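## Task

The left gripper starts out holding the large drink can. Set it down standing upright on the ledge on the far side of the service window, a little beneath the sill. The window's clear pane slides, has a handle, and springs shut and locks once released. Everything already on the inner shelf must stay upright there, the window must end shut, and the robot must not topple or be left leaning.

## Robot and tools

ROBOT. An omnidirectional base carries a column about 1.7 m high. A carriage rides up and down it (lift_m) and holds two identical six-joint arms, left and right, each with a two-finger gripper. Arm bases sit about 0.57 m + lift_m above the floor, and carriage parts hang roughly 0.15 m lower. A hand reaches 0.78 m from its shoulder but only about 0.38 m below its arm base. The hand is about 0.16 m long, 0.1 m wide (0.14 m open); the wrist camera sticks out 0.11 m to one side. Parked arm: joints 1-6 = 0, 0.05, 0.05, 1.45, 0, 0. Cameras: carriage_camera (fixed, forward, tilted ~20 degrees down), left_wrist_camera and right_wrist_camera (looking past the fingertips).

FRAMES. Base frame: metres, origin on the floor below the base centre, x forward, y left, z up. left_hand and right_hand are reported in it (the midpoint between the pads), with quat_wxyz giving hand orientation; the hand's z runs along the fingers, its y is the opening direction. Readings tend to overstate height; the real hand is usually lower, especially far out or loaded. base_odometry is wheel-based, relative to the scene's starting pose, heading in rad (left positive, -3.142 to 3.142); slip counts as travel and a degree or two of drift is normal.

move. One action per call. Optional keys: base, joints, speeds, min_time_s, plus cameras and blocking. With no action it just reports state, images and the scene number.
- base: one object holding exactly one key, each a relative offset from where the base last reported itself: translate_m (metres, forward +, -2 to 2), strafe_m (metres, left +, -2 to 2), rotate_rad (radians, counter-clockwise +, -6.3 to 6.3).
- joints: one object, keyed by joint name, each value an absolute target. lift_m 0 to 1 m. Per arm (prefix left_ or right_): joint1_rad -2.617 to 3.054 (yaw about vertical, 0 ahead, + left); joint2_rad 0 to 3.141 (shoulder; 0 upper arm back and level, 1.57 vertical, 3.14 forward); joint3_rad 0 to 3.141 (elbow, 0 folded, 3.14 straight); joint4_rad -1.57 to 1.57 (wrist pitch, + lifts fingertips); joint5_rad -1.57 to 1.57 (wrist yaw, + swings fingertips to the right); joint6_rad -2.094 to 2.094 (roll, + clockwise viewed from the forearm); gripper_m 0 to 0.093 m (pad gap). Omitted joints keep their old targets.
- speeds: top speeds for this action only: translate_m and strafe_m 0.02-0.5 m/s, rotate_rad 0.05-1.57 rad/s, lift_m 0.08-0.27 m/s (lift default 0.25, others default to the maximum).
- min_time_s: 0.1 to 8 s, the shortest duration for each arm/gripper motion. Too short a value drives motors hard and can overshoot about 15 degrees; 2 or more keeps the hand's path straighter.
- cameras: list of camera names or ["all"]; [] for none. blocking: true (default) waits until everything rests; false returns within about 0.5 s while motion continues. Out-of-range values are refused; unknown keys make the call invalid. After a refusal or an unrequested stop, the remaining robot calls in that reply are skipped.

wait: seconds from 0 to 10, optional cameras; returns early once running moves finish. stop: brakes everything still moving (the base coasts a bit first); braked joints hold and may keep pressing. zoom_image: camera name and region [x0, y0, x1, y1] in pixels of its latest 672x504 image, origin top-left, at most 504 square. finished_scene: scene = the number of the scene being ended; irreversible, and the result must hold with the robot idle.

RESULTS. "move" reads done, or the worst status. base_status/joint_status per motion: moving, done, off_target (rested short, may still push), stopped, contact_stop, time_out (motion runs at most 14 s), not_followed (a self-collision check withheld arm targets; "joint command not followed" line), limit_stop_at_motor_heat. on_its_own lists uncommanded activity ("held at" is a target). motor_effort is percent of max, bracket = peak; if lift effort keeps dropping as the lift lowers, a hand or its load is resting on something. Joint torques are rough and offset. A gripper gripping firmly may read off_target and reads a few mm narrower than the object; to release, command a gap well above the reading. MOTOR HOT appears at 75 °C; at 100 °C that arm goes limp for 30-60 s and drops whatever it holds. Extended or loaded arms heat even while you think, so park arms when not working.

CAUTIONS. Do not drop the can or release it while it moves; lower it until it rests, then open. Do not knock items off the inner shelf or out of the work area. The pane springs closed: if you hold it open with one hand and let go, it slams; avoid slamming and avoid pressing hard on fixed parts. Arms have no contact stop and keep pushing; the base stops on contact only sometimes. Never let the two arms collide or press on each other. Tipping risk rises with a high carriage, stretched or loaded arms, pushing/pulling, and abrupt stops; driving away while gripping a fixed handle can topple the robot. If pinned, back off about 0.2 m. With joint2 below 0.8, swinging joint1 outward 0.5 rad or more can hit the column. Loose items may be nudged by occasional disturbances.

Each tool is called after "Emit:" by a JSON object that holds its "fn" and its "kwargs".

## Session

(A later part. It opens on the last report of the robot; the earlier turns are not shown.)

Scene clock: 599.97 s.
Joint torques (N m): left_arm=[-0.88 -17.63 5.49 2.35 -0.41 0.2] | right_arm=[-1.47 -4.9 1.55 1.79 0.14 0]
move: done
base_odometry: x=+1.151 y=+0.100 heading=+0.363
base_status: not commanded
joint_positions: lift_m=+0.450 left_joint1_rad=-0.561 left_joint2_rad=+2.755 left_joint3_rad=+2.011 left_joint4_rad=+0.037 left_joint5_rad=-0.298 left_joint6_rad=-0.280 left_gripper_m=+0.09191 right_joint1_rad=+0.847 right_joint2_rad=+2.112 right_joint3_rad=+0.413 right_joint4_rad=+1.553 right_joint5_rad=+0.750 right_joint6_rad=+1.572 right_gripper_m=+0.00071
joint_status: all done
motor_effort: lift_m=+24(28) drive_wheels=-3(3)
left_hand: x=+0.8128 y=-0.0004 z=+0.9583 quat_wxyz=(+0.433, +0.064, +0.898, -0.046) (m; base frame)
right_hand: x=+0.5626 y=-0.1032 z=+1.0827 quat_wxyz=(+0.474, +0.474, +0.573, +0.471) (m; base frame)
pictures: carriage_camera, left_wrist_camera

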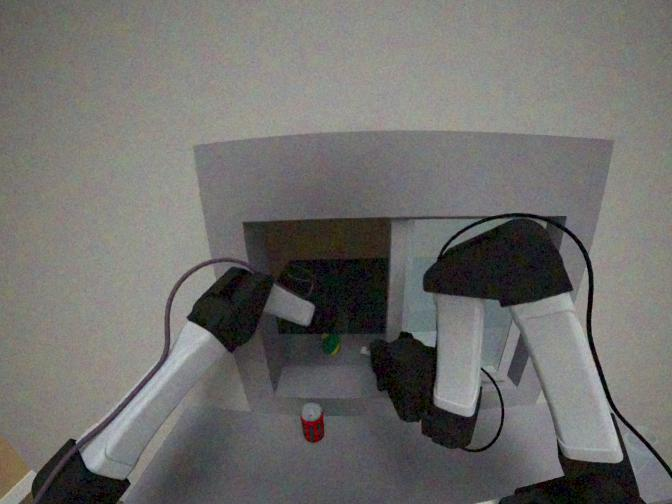

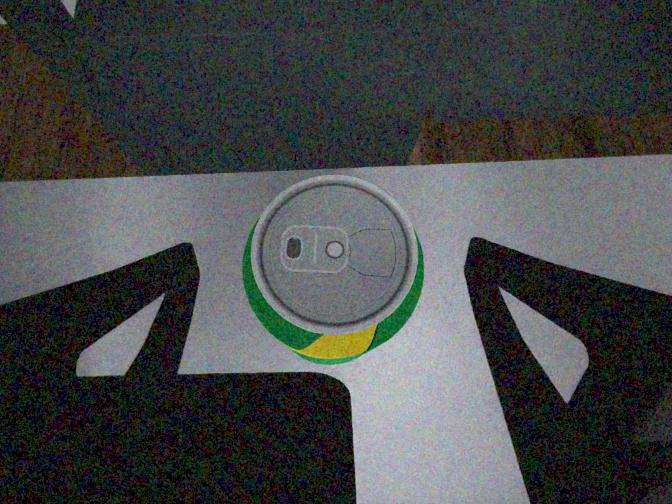

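Emit:
{"fn": "move", "kwargs": {"joints": {"left_joint1_rad": -0.598, "left_joint2_rad": 2.489, "left_joint3_rad": 1.719, "left_joint4_rad": 0.137, "left_joint5_rad": -0.336, "left_joint6_rad": -0.268}, "min_time_s": 1.6, "cameras": ["left_wrist_camera"]}}

Emit:
{"fn": "move", "kwargs": {"joints": {"left_joint1_rad": -0.662, "left_joint2_rad": 2.252, "left_joint3_rad": 1.342, "left_joint4_rad": 0.255, "left_joint5_rad": -0.384, "left_joint6_rad": -0.320}, "min_time_s": 1.6, "cameras": ["left_wrist_camera"]}}

Emit:
{"fn": "move", "kwargs": {"joints": {"left_joint1_rad": -0.680, "left_joint2_rad": 2.064, "left_joint3_rad": 1.178, "left_joint4_rad": 0.155, "left_joint5_rad": -0.360, "left_joint6_rad": -0.345, "left_gripper_m": 0.03}, "min_time_s": 1.6, "cameras": ["left_wrist_camera", "carriage_camera"]}}

Emit:
{"fn": "move", "kwargs": {"joints": {"left_joint1_rad": -0.794, "left_joint2_rad": 1.697, "left_joint3_rad": 0.707, "left_joint4_rad": 0.255, "left_joint5_rad": -0.370, "left_joint6_rad": -0.357}, "min_time_s": 2, "cameras": ["carriage_camera"]}}

Emit:
{"fn": "move", "kwargs": {"joints": {"left_joint1_rad": -0.872, "left_joint2_rad": 0.955, "left_joint3_rad": 0.484, "left_joint4_rad": -0.280, "left_joint5_rad": -0.330, "left_joint6_rad": -0.320}, "min_time_s": 2.2, "cameras": ["carriage_camera"]}}

Emit:
{"fn": "move", "kwargs": {"joints": {"left_joint1_rad": 0.200, "left_joint2_rad": 0.640, "left_joint3_rad": 0.754, "left_joint4_rad": -0.880, "left_joint5_rad": 0.0, "left_joint6_rad": 0.0}, "min_time_s": 2.5, "cameras": ["carriage_camera", "right_wrist_camera"]}}

Scene clock: 622.30 s.
Joint torques (N m): left_arm=[-0.95 -16.43 5.27 2.37 -0.44 0.21] | right_arm=[-1.47 -4.89 1.54 1.79 0.14 0]
move: done
MOTOR HOT: joint 2 (shoulder) of the left arm reports 76 °C; the controller stops that arm at 100 °C. To cool a motor, set the load down, stop pushing, or move to a pose that needs little force.
base_odometry: x=+1.151 y=+0.100 heading=+0.363
base_status: not commanded
joint_positions: lift_m=+0.450 left_joint1_rad=-0.591 left_joint2_rad=+2.547 left_joint3_rad=+1.724 left_joint4_rad=+0.121 left_joint5_rad=-0.321 left_joint6_rad=-0.280 left_gripper_m=+0.09191 right_joint1_rad=+0.847 right_joint2_rad=+2.112 right_joint3_rad=+0.413 right_joint4_rad=+1.553 right_joint5_rad=+0.750 right_joint6_rad=+1.572 right_gripper_m=+0.00071
joint_status: all done
motor_effort: lift_m=+25(28) drive_wheels=-3(3)
left_hand: x=+0.7752 y=+0.0055 z=+0.9911 quat_wxyz=(+0.438, +0.072, +0.895, -0.044) (m; base frame)
right_hand: x=+0.5626 y=-0.1032 z=+1.0827 quat_wxyz=(+0.474, +0.474, +0.573, +0.471) (m; base frame)
pictures: left_wrist_camera

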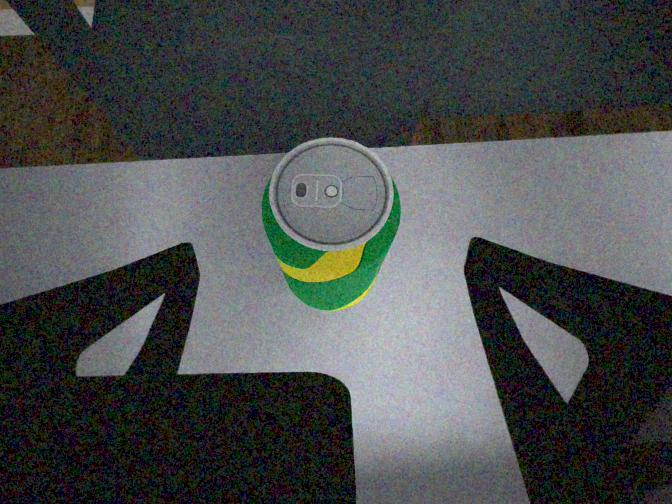

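Scene clock: 624.20 s.
Joint torques (N m): left_arm=[-0.88 -14.16 4.88 2.33 -0.41 -0.08] | right_arm=[-1.47 -4.88 1.55 1.79 0.14 0.01]
move: done
MOTOR HOT: still on. Joint 2 (shoulder) of the left arm reports 75 °C.
base_odometry: x=+1.151 y=+0.100 heading=+0.363
base_status: not commanded
joint_positions: lift_m=+0.450 left_joint1_rad=-0.655 left_joint2_rad=+2.303 left_joint3_rad=+1.346 left_joint4_rad=+0.240 left_joint5_rad=-0.368 left_joint6_rad=-0.307 left_gripper_m=+0.09191 right_joint1_rad=+0.847 right_joint2_rad=+2.112 right_joint3_rad=+0.413 right_joint4_rad=+1.553 right_joint5_rad=+0.750 right_joint6_rad=+1.572 right_gripper_m=+0.00071
joint_status: all done
motor_effort: lift_m=+24(27) drive_wheels=-3(3)
left_hand: x=+0.7059 y=+0.0176 z=+1.0116 quat_wxyz=(+0.438, +0.080, +0.895, -0.040) (m; base frame)
right_hand: x=+0.5626 y=-0.1032 z=+1.0826 quat_wxyz=(+0.474, +0.474, +0.573, +0.471) (m; base frame)
pictures: left_wrist_camera

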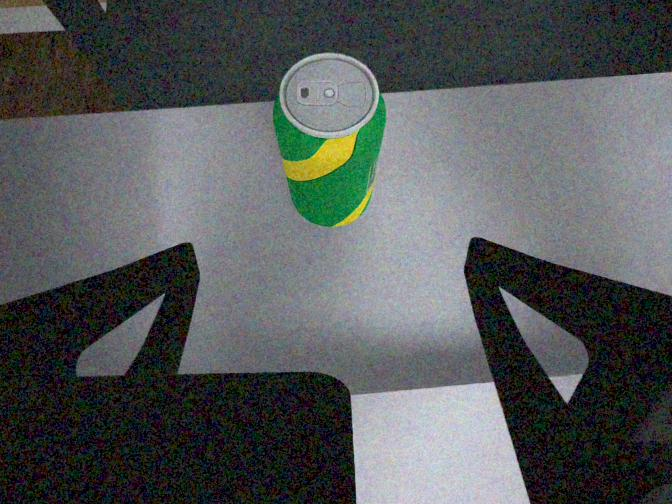

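Scene clock: 626.10 s.
Joint torques (N m): left_arm=[-0.87 -12.6 5 2.1 -0.2 -0.07] | right_arm=[-1.48 -4.88 1.55 1.79 0.15 0.01]
move: done
MOTOR HOT: still on. Joint 2 (shoulder) of the left arm reports 74 °C.
base_odometry: x=+1.151 y=+0.100 heading=+0.363
base_status: not commanded
joint_positions: lift_m=+0.450 left_joint1_rad=-0.673 left_joint2_rad=+2.110 left_joint3_rad=+1.182 left_joint4_rad=+0.156 left_joint5_rad=-0.368 left_joint6_rad=-0.332 left_gripper_m=+0.03008 right_joint1_rad=+0.847 right_joint2_rad=+2.112 right_joint3_rad=+0.413 right_joint4_rad=+1.553 right_joint5_rad=+0.750 right_joint6_rad=+1.572 right_gripper_m=+0.00071
joint_status: all done
motor_effort: lift_m=+26(28) drive_wheels=-3(3)
left_hand: x=+0.6655 y=+0.0369 z=+1.0380 quat_wxyz=(+0.417, +0.083, +0.905, -0.036) (m; base frame)
right_hand: x=+0.5626 y=-0.1032 z=+1.0826 quat_wxyz=(+0.474, +0.474, +0.573, +0.471) (m; base frame)
pictures: carriage_camera, left_wrist_camera

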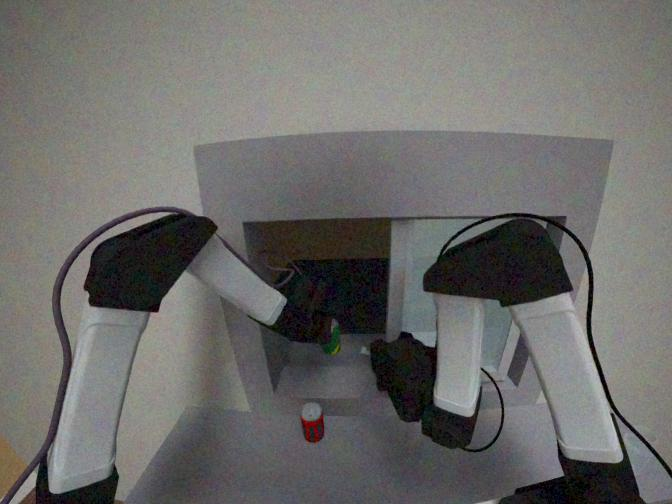

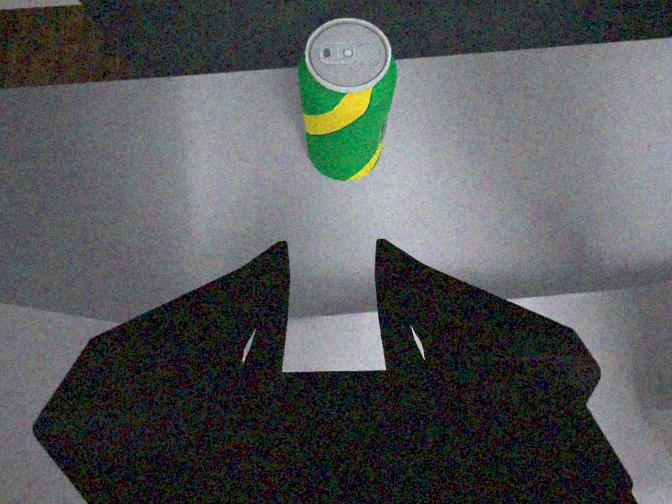

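Scene clock: 628.40 s.
Joint torques (N m): left_arm=[-1.01 -8.68 4.7 2.26 -0.3 -0.09] | right_arm=[-1.47 -4.89 1.55 1.79 0.15 0.01]
move: done
MOTOR HOT: still on. Joint 2 (shoulder) of the left arm reports 73 °C.
base_odometry: x=+1.151 y=+0.100 heading=+0.363
base_status: not commanded
joint_positions: lift_m=+0.450 left_joint1_rad=-0.786 left_joint2_rad=+1.730 left_joint3_rad=+0.711 left_joint4_rad=+0.240 left_joint5_rad=-0.368 left_joint6_rad=-0.344 left_gripper_m=+0.03008 right_joint1_rad=+0.847 right_joint2_rad=+2.112 right_joint3_rad=+0.413 right_joint4_rad=+1.552 right_joint5_rad=+0.750 right_joint6_rad=+1.572 right_gripper_m=+0.00071
joint_status: all done
motor_effort: lift_m=+26(28) drive_wheels=-3(3)
left_hand: x=+0.5535 y=+0.0662 z=+1.0538 quat_wxyz=(+0.411, +0.130, +0.900, -0.060) (m; base frame)
right_hand: x=+0.5626 y=-0.1032 z=+1.0825 quat_wxyz=(+0.474, +0.474, +0.574, +0.471) (m; base frame)
pictures: carriage_camera

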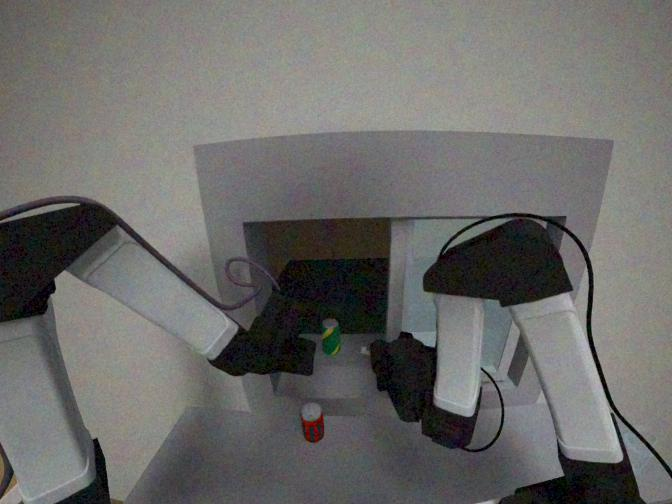

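Scene clock: 630.90 s.
Joint torques (N m): left_arm=[-0.88 -2.77 5.89 2.12 -0.08 0.21] | right_arm=[-1.47 -4.9 1.55 1.8 0.15 0]
move: done
MOTOR HOT: cleared for the motors of the left arm.
base_odometry: x=+1.151 y=+0.100 heading=+0.363
base_status: not commanded
joint_positions: lift_m=+0.450 left_joint1_rad=-0.865 left_joint2_rad=+0.968 left_joint3_rad=+0.488 left_joint4_rad=-0.278 left_joint5_rad=-0.345 left_joint6_rad=-0.333 left_gripper_m=+0.03008 right_joint1_rad=+0.847 right_joint2_rad=+2.112 right_joint3_rad=+0.413 right_joint4_rad=+1.551 right_joint5_rad=+0.750 right_joint6_rad=+1.572 right_gripper_m=+0.00071
joint_status: all done
motor_effort: lift_m=+24(28) drive_wheels=-3(3)
left_hand: x=+0.4514 y=+0.1309 z=+1.1303 quat_wxyz=(+0.410, +0.172, +0.891, -0.089) (m; base frame)
right_hand: x=+0.5626 y=-0.1032 z=+1.0824 quat_wxyz=(+0.474, +0.474, +0.574, +0.470) (m; base frame)
pictures: carriage_camera

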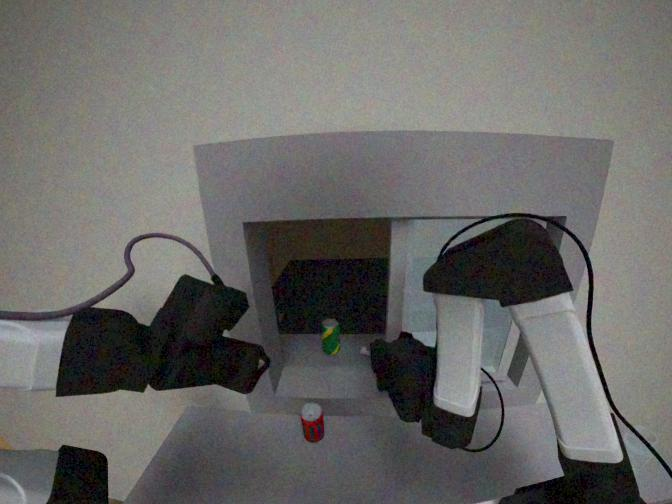

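Scene clock: 633.70 s.
Joint torques (N m): left_arm=[0.57 -0.29 8.4 2.11 0.09 0.2] | right_arm=[-1.5 -4.9 1.55 1.8 0.14 0]
move: done
base_odometry: x=+1.151 y=+0.100 heading=+0.363
base_status: not commanded
joint_positions: lift_m=+0.450 left_joint1_rad=+0.192 left_joint2_rad=+0.647 left_joint3_rad=+0.728 left_joint4_rad=-0.879 left_joint5_rad=-0.015 left_joint6_rad=-0.013 left_gripper_m=+0.03008 right_joint1_rad=+0.847 right_joint2_rad=+2.112 right_joint3_rad=+0.413 right_joint4_rad=+1.551 right_joint5_rad=+0.750 right_joint6_rad=+1.572 right_gripper_m=+0.00071
joint_status: all done
motor_effort: lift_m=+25(28) drive_wheels=-3(3)
left_hand: x=+0.4370 y=+0.3569 z=+1.1975 quat_wxyz=(+0.375, -0.098, +0.921, +0.041) (m; base frame)
right_hand: x=+0.5626 y=-0.1032 z=+1.0824 quat_wxyz=(+0.474, +0.474, +0.574, +0.470) (m; base frame)
pictures: carriage_camera, right_wrist_camera

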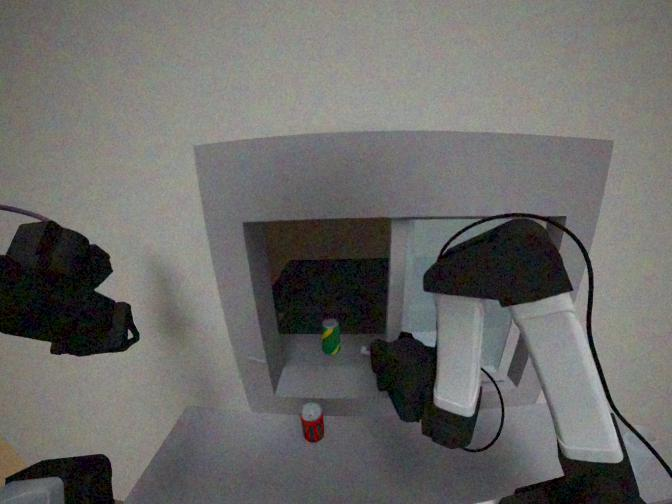

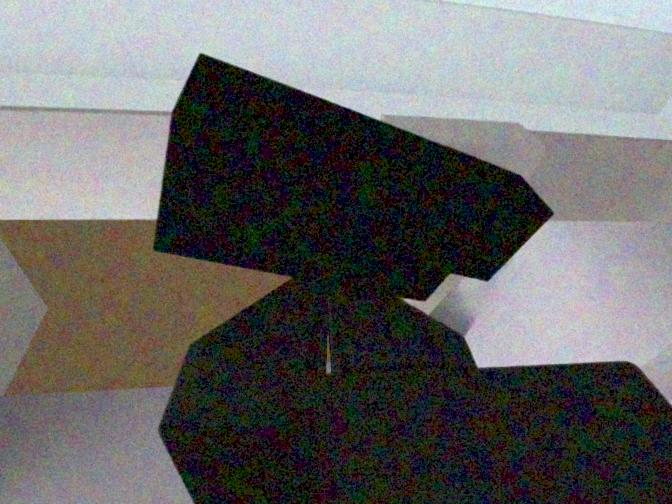

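Emit:
{"fn": "move", "kwargs": {"joints": {"right_joint1_rad": 0.948, "right_joint2_rad": 2.241, "right_joint3_rad": 0.606, "right_joint4_rad": 1.570, "right_joint5_rad": 0.865, "right_joint6_rad": 1.58}, "min_time_s": 2, "cameras": ["right_wrist_camera"]}}

Emit:
{"fn": "move", "kwargs": {"joints": {"right_joint1_rad": 1.045, "right_joint2_rad": 2.350, "right_joint3_rad": 0.786, "right_joint4_rad": 1.570, "right_joint5_rad": 0.960, "right_joint6_rad": 1.58}, "min_time_s": 2, "cameras": []}}

Emit:
{"fn": "move", "kwargs": {"joints": {"right_joint1_rad": 1.115, "right_joint2_rad": 2.406, "right_joint3_rad": 0.979, "right_joint4_rad": 1.425, "right_joint5_rad": 1.030, "right_joint6_rad": 1.58}, "min_time_s": 2, "cameras": []}}

Emit:
{"fn": "move", "kwargs": {"joints": {"right_joint1_rad": 1.173, "right_joint2_rad": 2.481, "right_joint3_rad": 1.192, "right_joint4_rad": 1.288, "right_joint5_rad": 1.088, "right_joint6_rad": 1.58}, "min_time_s": 2, "cameras": ["right_wrist_camera", "carriage_camera"]}}

Scene clock: 672.47 s.
Joint torques (N m): left_arm=[0.49 -0.27 8.28 2.15 0.08 0.21] | right_arm=[0.03 -5.34 3.69 1.9 0.29 0.01]
move: off_target
base_odometry: x=+1.151 y=+0.100 heading=+0.363
base_status: not commanded
joint_positions: lift_m=+0.450 left_joint1_rad=+0.192 left_joint2_rad=+0.647 left_joint3_rad=+0.728 left_joint4_rad=-0.880 left_joint5_rad=-0.014 left_joint6_rad=-0.013 left_gripper_m=+0.03008 right_joint1_rad=+0.945 right_joint2_rad=+2.225 right_joint3_rad=+0.593 right_joint4_rad=+1.560 right_joint5_rad=+0.839 right_joint6_rad=+1.573 right_gripper_m=+0.00071
joint_status: right_joint5_rad off_target (ended at +0.839, target +0.865); the others done
joint sent to its limit — right_joint4_rad, upper limit.
motor_effort: lift_m=+26(27) drive_wheels=-3(3)
left_hand: x=+0.4368 y=+0.3567 z=+1.1973 quat_wxyz=(+0.374, -0.098, +0.921, +0.040) (m; base frame)
right_hand: x=+0.5679 y=-0.0509 z=+1.0839 quat_wxyz=(+0.475, +0.470, +0.550, +0.501) (m; base frame)
pictures: right_wrist_camera

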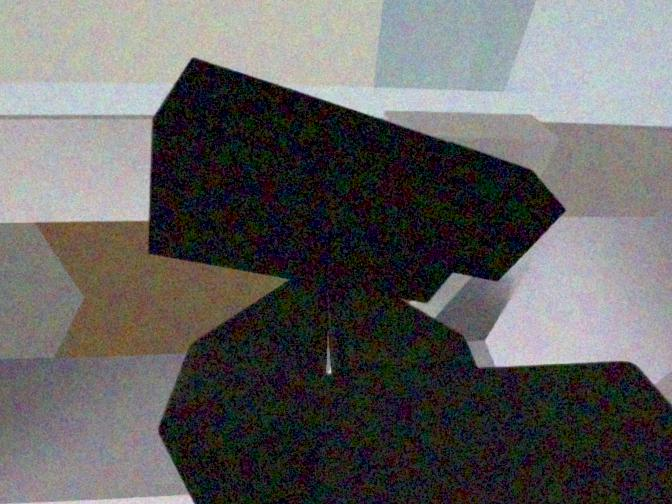

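Scene clock: 674.77 s.
Joint torques (N m): left_arm=[0.64 -0.1 8.31 2.15 0.05 0.2] | right_arm=[0.06 -6.11 4.03 1.81 0.28 0.01]
move: off_target
base_odometry: x=+1.151 y=+0.100 heading=+0.363
base_status: not commanded
joint_positions: lift_m=+0.450 left_joint1_rad=+0.192 left_joint2_rad=+0.647 left_joint3_rad=+0.728 left_joint4_rad=-0.880 left_joint5_rad=-0.014 left_joint6_rad=-0.013 left_gripper_m=+0.03008 right_joint1_rad=+1.042 right_joint2_rad=+2.332 right_joint3_rad=+0.773 right_joint4_rad=+1.561 right_joint5_rad=+0.932 right_joint6_rad=+1.573 right_gripper_m=+0.00071
joint_status: right_joint5_rad off_target (ended at +0.933, target +0.960); the others done
joint sent to its limit — right_joint4_rad, upper limit.
motor_effort: lift_m=+25(29) drive_wheels=-3(3)
left_hand: x=+0.4368 y=+0.3566 z=+1.1973 quat_wxyz=(+0.374, -0.097, +0.921, +0.040) (m; base frame)
right_hand: x=+0.5636 y=-0.0001 z=+1.0833 quat_wxyz=(+0.471, +0.472, +0.526, +0.528) (m; base frame)
pictures: none
No camera images: "cameras" was empty.

Scene clock: 677.07 s.
Joint torques (N m): left_arm=[0.55 -0.2 8.34 2.13 0.08 0.2] | right_arm=[-0.06 -6.86 4.77 1.55 0.26 0]
move: off_target
base_odometry: x=+1.151 y=+0.100 heading=+0.363
base_status: not commanded
joint_positions: lift_m=+0.450 left_joint1_rad=+0.192 left_joint2_rad=+0.647 left_joint3_rad=+0.728 left_joint4_rad=-0.880 left_joint5_rad=-0.014 left_joint6_rad=-0.013 left_gripper_m=+0.03008 right_joint1_rad=+1.114 right_joint2_rad=+2.387 right_joint3_rad=+0.963 right_joint4_rad=+1.438 right_joint5_rad=+1.002 right_joint6_rad=+1.573 right_gripper_m=+0.00071
joint_status: right_joint5_rad off_target (ended at +1.001, target +1.030); the others done
motor_effort: lift_m=+25(29) drive_wheels=-3(3)
left_hand: x=+0.4368 y=+0.3566 z=+1.1972 quat_wxyz=(+0.374, -0.097, +0.921, +0.040) (m; base frame)
right_hand: x=+0.5611 y=+0.0500 z=+1.0860 quat_wxyz=(+0.469, +0.473, +0.522, +0.533) (m; base frame)
pictures: none
No camera images: "cameras" was empty.

Scene clock: 679.37 s.
Joint torques (N m): left_arm=[0.58 -0.29 8.35 2.12 0.08 0.21] | right_arm=[-0.02 -7.65 5.53 1.51 0.26 0.01]
move: off_target
base_odometry: x=+1.151 y=+0.100 heading=+0.363
base_status: not commanded
joint_positions: lift_m=+0.450 left_joint1_rad=+0.192 left_joint2_rad=+0.647 left_joint3_rad=+0.728 left_joint4_rad=-0.880 left_joint5_rad=-0.014 left_joint6_rad=-0.013 left_gripper_m=+0.03008 right_joint1_rad=+1.171 right_joint2_rad=+2.461 right_joint3_rad=+1.174 right_joint4_rad=+1.300 right_joint5_rad=+1.060 right_joint6_rad=+1.573 right_gripper_m=+0.00071
joint_status: right_joint5_rad off_target (ended at +1.060, target +1.088); the others done
motor_effort: lift_m=+27(27) drive_wheels=-3(3)
left_hand: x=+0.4368 y=+0.3566 z=+1.1972 quat_wxyz=(+0.374, -0.097, +0.921, +0.040) (m; base frame)
right_hand: x=+0.5582 y=+0.0993 z=+1.0863 quat_wxyz=(+0.469, +0.474, +0.522, +0.532) (m; base frame)
pictures: carriage_camera, right_wrist_camera

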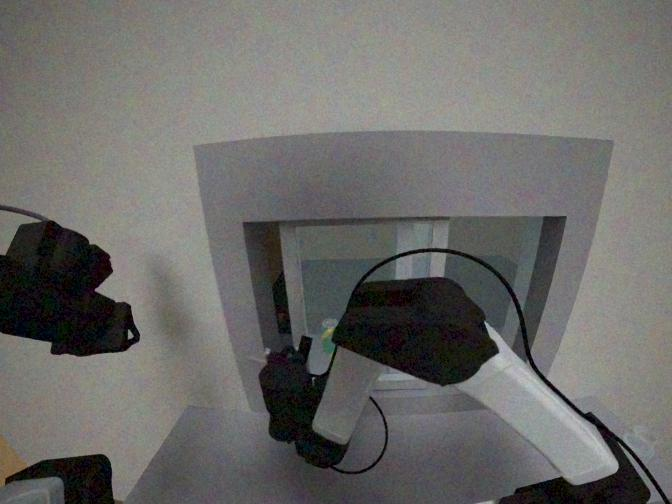

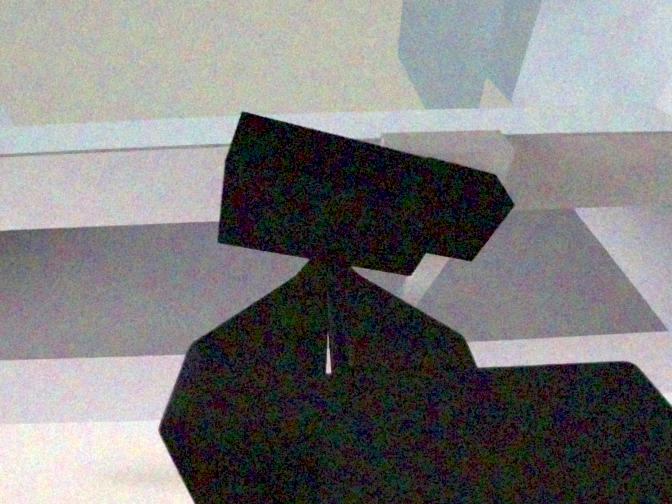

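Emit:
{"fn": "move", "kwargs": {"joints": {"right_joint1_rad": 1.229, "right_joint2_rad": 2.559, "right_joint3_rad": 1.390, "right_joint4_rad": 1.168, "right_joint5_rad": 1.105, "right_joint6_rad": 1.58}, "min_time_s": 3, "cameras": ["right_wrist_camera", "carriage_camera"]}}

Emit:
{"fn": "move", "kwargs": {"joints": {"right_joint1_rad": 1.257, "right_joint2_rad": 2.635, "right_joint3_rad": 1.573, "right_joint4_rad": 1.062, "right_joint5_rad": 1.048, "right_joint6_rad": 1.58}, "min_time_s": 2.5, "cameras": ["right_wrist_camera", "carriage_camera"]}}

Scene clock: 688.50 s.
Joint torques (N m): left_arm=[0.55 -0.25 8.27 2.13 0.09 0.2] | right_arm=[0.05 -8.47 6.27 1.55 0.27 0]
move: off_target
base_odometry: x=+1.151 y=+0.100 heading=+0.363
base_status: not commanded
joint_positions: lift_m=+0.450 left_joint1_rad=+0.192 left_joint2_rad=+0.647 left_joint3_rad=+0.728 left_joint4_rad=-0.880 left_joint5_rad=-0.014 left_joint6_rad=-0.013 left_gripper_m=+0.03008 right_joint1_rad=+1.227 right_joint2_rad=+2.538 right_joint3_rad=+1.369 right_joint4_rad=+1.177 right_joint5_rad=+1.077 right_joint6_rad=+1.573 right_gripper_m=+0.00071
joint_status: right_joint5_rad off_target (ended at +1.077, target +1.105); the others done
motor_effort: lift_m=+25(29) drive_wheels=-3(3)
left_hand: x=+0.4368 y=+0.3566 z=+1.1972 quat_wxyz=(+0.374, -0.097, +0.921, +0.040) (m; base frame)
right_hand: x=+0.5478 y=+0.1493 z=+1.0850 quat_wxyz=(+0.460, +0.463, +0.533, +0.539) (m; base frame)
pictures: carriage_camera, right_wrist_camera

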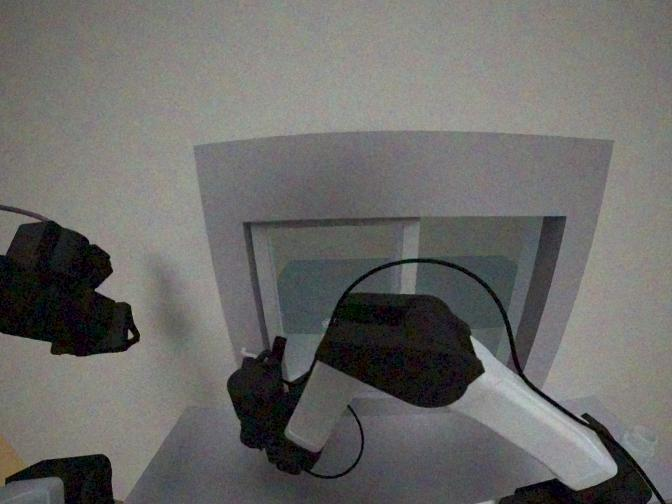

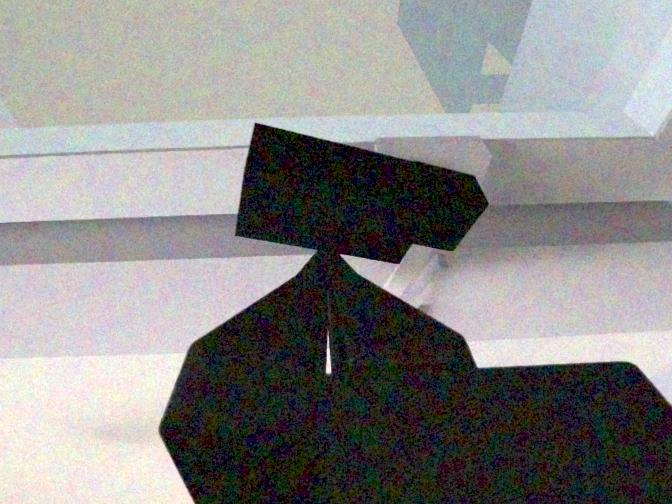

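Scene clock: 691.30 s.
Joint torques (N m): left_arm=[0.62 -0.32 8.34 2.11 0.07 0.2] | right_arm=[0.65 -9.24 7.08 1.62 -0.09 0.01]
move: done
base_odometry: x=+1.151 y=+0.100 heading=+0.363
base_status: not commanded
joint_positions: lift_m=+0.450 left_joint1_rad=+0.192 left_joint2_rad=+0.647 left_joint3_rad=+0.728 left_joint4_rad=-0.880 left_joint5_rad=-0.014 left_joint6_rad=-0.013 left_gripper_m=+0.03008 right_joint1_rad=+1.248 right_joint2_rad=+2.616 right_joint3_rad=+1.546 right_joint4_rad=+1.066 right_joint5_rad=+1.056 right_joint6_rad=+1.573 right_gripper_m=+0.00071
joint_status: all done
motor_effort: lift_m=+26(29) drive_wheels=-3(3)
left_hand: x=+0.4368 y=+0.3566 z=+1.1972 quat_wxyz=(+0.374, -0.097, +0.921, +0.040) (m; base frame)
right_hand: x=+0.5471 y=+0.1884 z=+1.0821 quat_wxyz=(+0.450, +0.450, +0.546, +0.545) (m; base frame)
pictures: carriage_camera, right_wrist_camera

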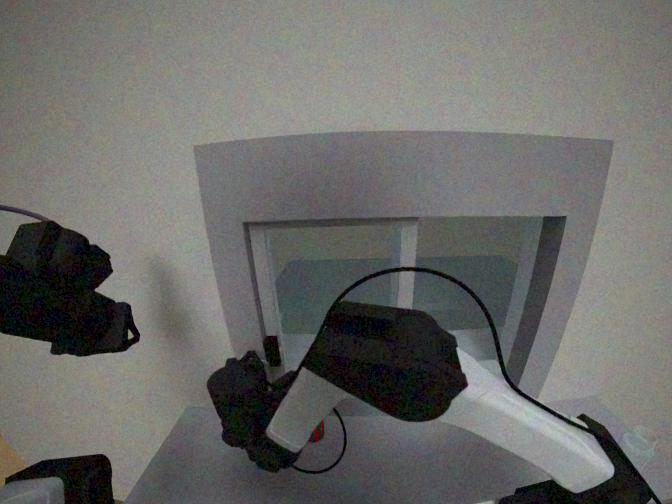

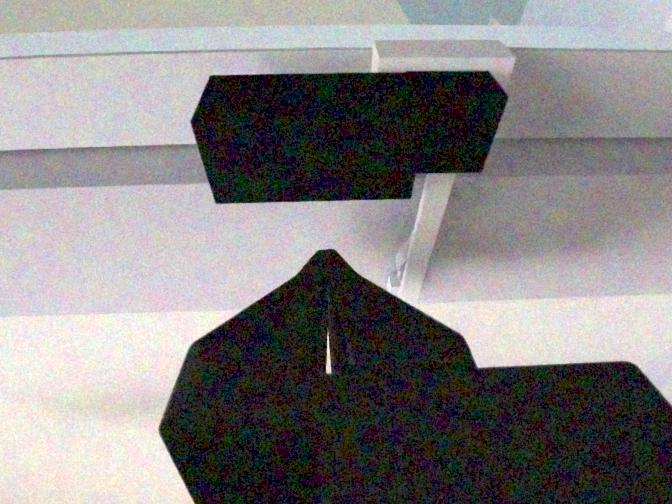

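Emit:
{"fn": "move", "kwargs": {"joints": {"right_joint1_rad": 1.357, "right_joint2_rad": 2.538, "right_joint3_rad": 1.532, "right_joint4_rad": 1.020, "right_joint5_rad": 1.157, "right_joint6_rad": 1.58}, "min_time_s": 2, "cameras": []}}

Emit:
{"fn": "move", "kwargs": {"joints": {"right_joint1_rad": 1.2, "right_joint2_rad": 1.4, "right_joint3_rad": 0.7, "right_joint4_rad": 1.2, "right_joint5_rad": 0.9, "right_joint6_rad": 1.2}, "min_time_s": 2, "cameras": ["right_wrist_camera", "carriage_camera"]}}

Emit:
{"fn": "move", "kwargs": {"joints": {"right_joint1_rad": 0.407, "right_joint2_rad": 0.604, "right_joint3_rad": 0.409, "right_joint4_rad": 1.299, "right_joint5_rad": 0.306, "right_joint6_rad": 0.608}, "min_time_s": 2, "cameras": ["carriage_camera"]}}

Emit:
{"fn": "zoom_image", "kwargs": {"camera": "carriage_camera", "region": [220, 220, 440, 460]}}

Scene clock: 702.53 s.
Joint torques (N m): left_arm=[0.57 -0.17 8.34 2.11 0.09 0.19] | right_arm=[0.57 -14.8 3.79 1.58 0.06 0]
move: done
base_odometry: x=+1.151 y=+0.100 heading=+0.363
base_status: not commanded
joint_positions: lift_m=+0.450 left_joint1_rad=+0.192 left_joint2_rad=+0.647 left_joint3_rad=+0.728 left_joint4_rad=-0.880 left_joint5_rad=-0.014 left_joint6_rad=-0.013 left_gripper_m=+0.03008 right_joint1_rad=+1.348 right_joint2_rad=+2.593 right_joint3_rad=+1.546 right_joint4_rad=+1.024 right_joint5_rad=+1.148 right_joint6_rad=+1.573 right_gripper_m=+0.00071
joint_status: all done
motor_effort: lift_m=+25(29) drive_wheels=-3(3)
left_hand: x=+0.4368 y=+0.3566 z=+1.1972 quat_wxyz=(+0.374, -0.097, +0.921, +0.040) (m; base frame)
right_hand: x=+0.4993 y=+0.2043 z=+1.0887 quat_wxyz=(+0.451, +0.445, +0.554, +0.541) (m; base frame)
pictures: none
No camera images: "cameras" was empty.

Scene clock: 704.83 s.
Joint torques (N m): left_arm=[0.54 -0.24 8.27 2.14 0.04 0.22] | right_arm=[-0.95 -5.6 4.79 1.51 -0.32 -0.2]
move: done
base_odometry: x=+1.151 y=+0.100 heading=+0.363
base_status: not commanded
joint_positions: lift_m=+0.450 left_joint1_rad=+0.192 left_joint2_rad=+0.647 left_joint3_rad=+0.728 left_joint4_rad=-0.881 left_joint5_rad=-0.011 left_joint6_rad=-0.012 left_gripper_m=+0.03008 right_joint1_rad=+1.209 right_joint2_rad=+1.423 right_joint3_rad=+0.712 right_joint4_rad=+1.189 right_joint5_rad=+0.910 right_joint6_rad=+1.210 right_gripper_m=+0.00071
joint_status: all done
motor_effort: lift_m=+25(28) drive_wheels=-3(3)
left_hand: x=+0.4368 y=+0.3560 z=+1.1970 quat_wxyz=(+0.374, -0.097, +0.922, +0.039) (m; base frame)
right_hand: x=+0.4779 y=-0.0178 z=+1.3662 quat_wxyz=(+0.485, +0.376, +0.467, +0.637) (m; base frame)
pictures: carriage_camera, right_wrist_camera

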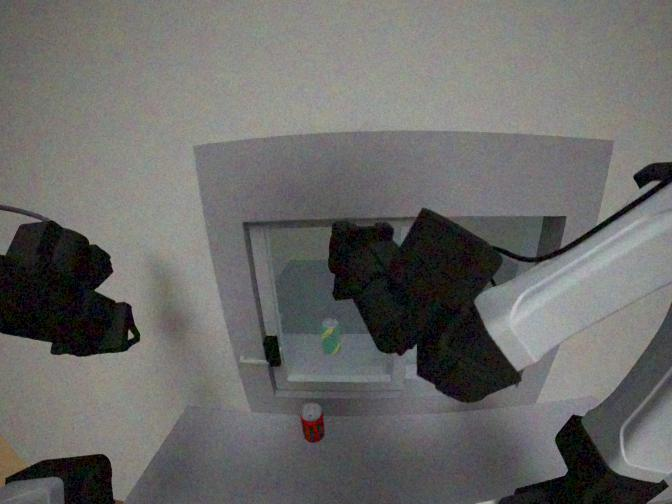

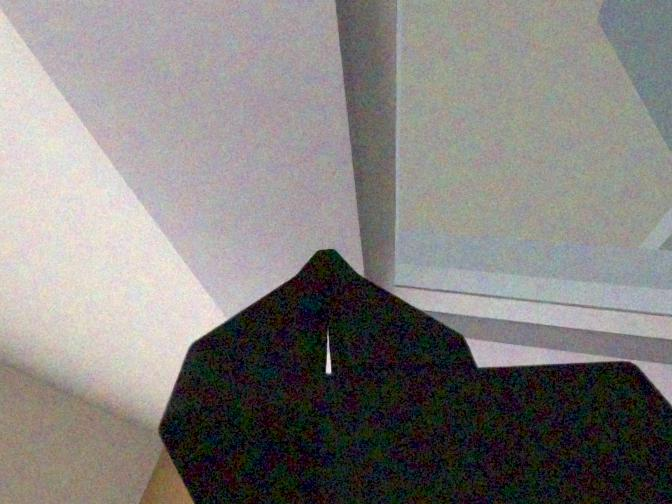

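Scene clock: 707.13 s.
Joint torques (N m): left_arm=[0.61 -0.21 8.31 2.14 0.04 0.22] | right_arm=[-0.96 0.81 4.64 0.6 -0.3 -0.13]
move: done
base_odometry: x=+1.151 y=+0.100 heading=+0.363
base_status: not commanded
joint_positions: lift_m=+0.450 left_joint1_rad=+0.192 left_joint2_rad=+0.647 left_joint3_rad=+0.728 left_joint4_rad=-0.881 left_joint5_rad=-0.011 left_joint6_rad=-0.012 left_gripper_m=+0.03008 right_joint1_rad=+0.416 right_joint2_rad=+0.611 right_joint3_rad=+0.420 right_joint4_rad=+1.290 right_joint5_rad=+0.316 right_joint6_rad=+0.618 right_gripper_m=+0.00071
joint_status: all done
motor_effort: lift_m=+27(28) drive_wheels=-3(3)
left_hand: x=+0.4368 y=+0.3560 z=+1.1970 quat_wxyz=(+0.374, -0.096, +0.922, +0.039) (m; base frame)
right_hand: x=+0.3919 y=-0.2949 z=+1.5136 quat_wxyz=(+0.853, +0.175, +0.214, +0.443) (m; base frame)
pictures: carriage_camera

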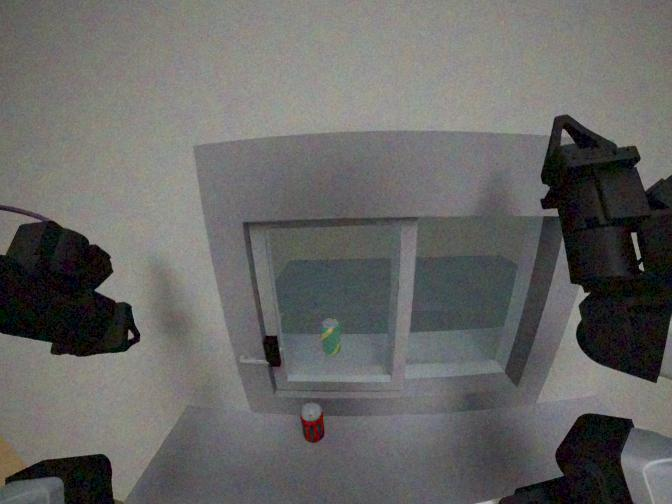

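Scaled by 2.100 from the camera's 672x504 image, which has a finer 960x720 frame.

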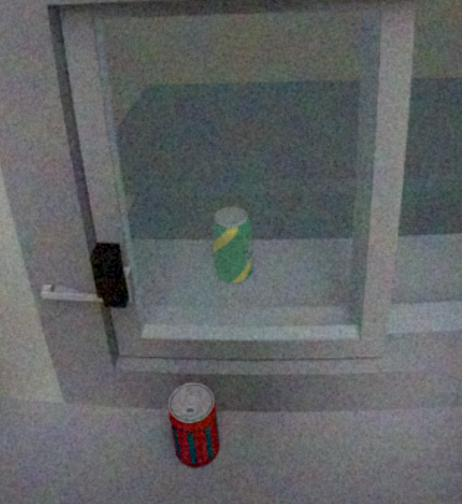

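Emit:
{"fn": "finished_scene", "kwargs": {"scene": 2}}

The scene is finished: the task was done.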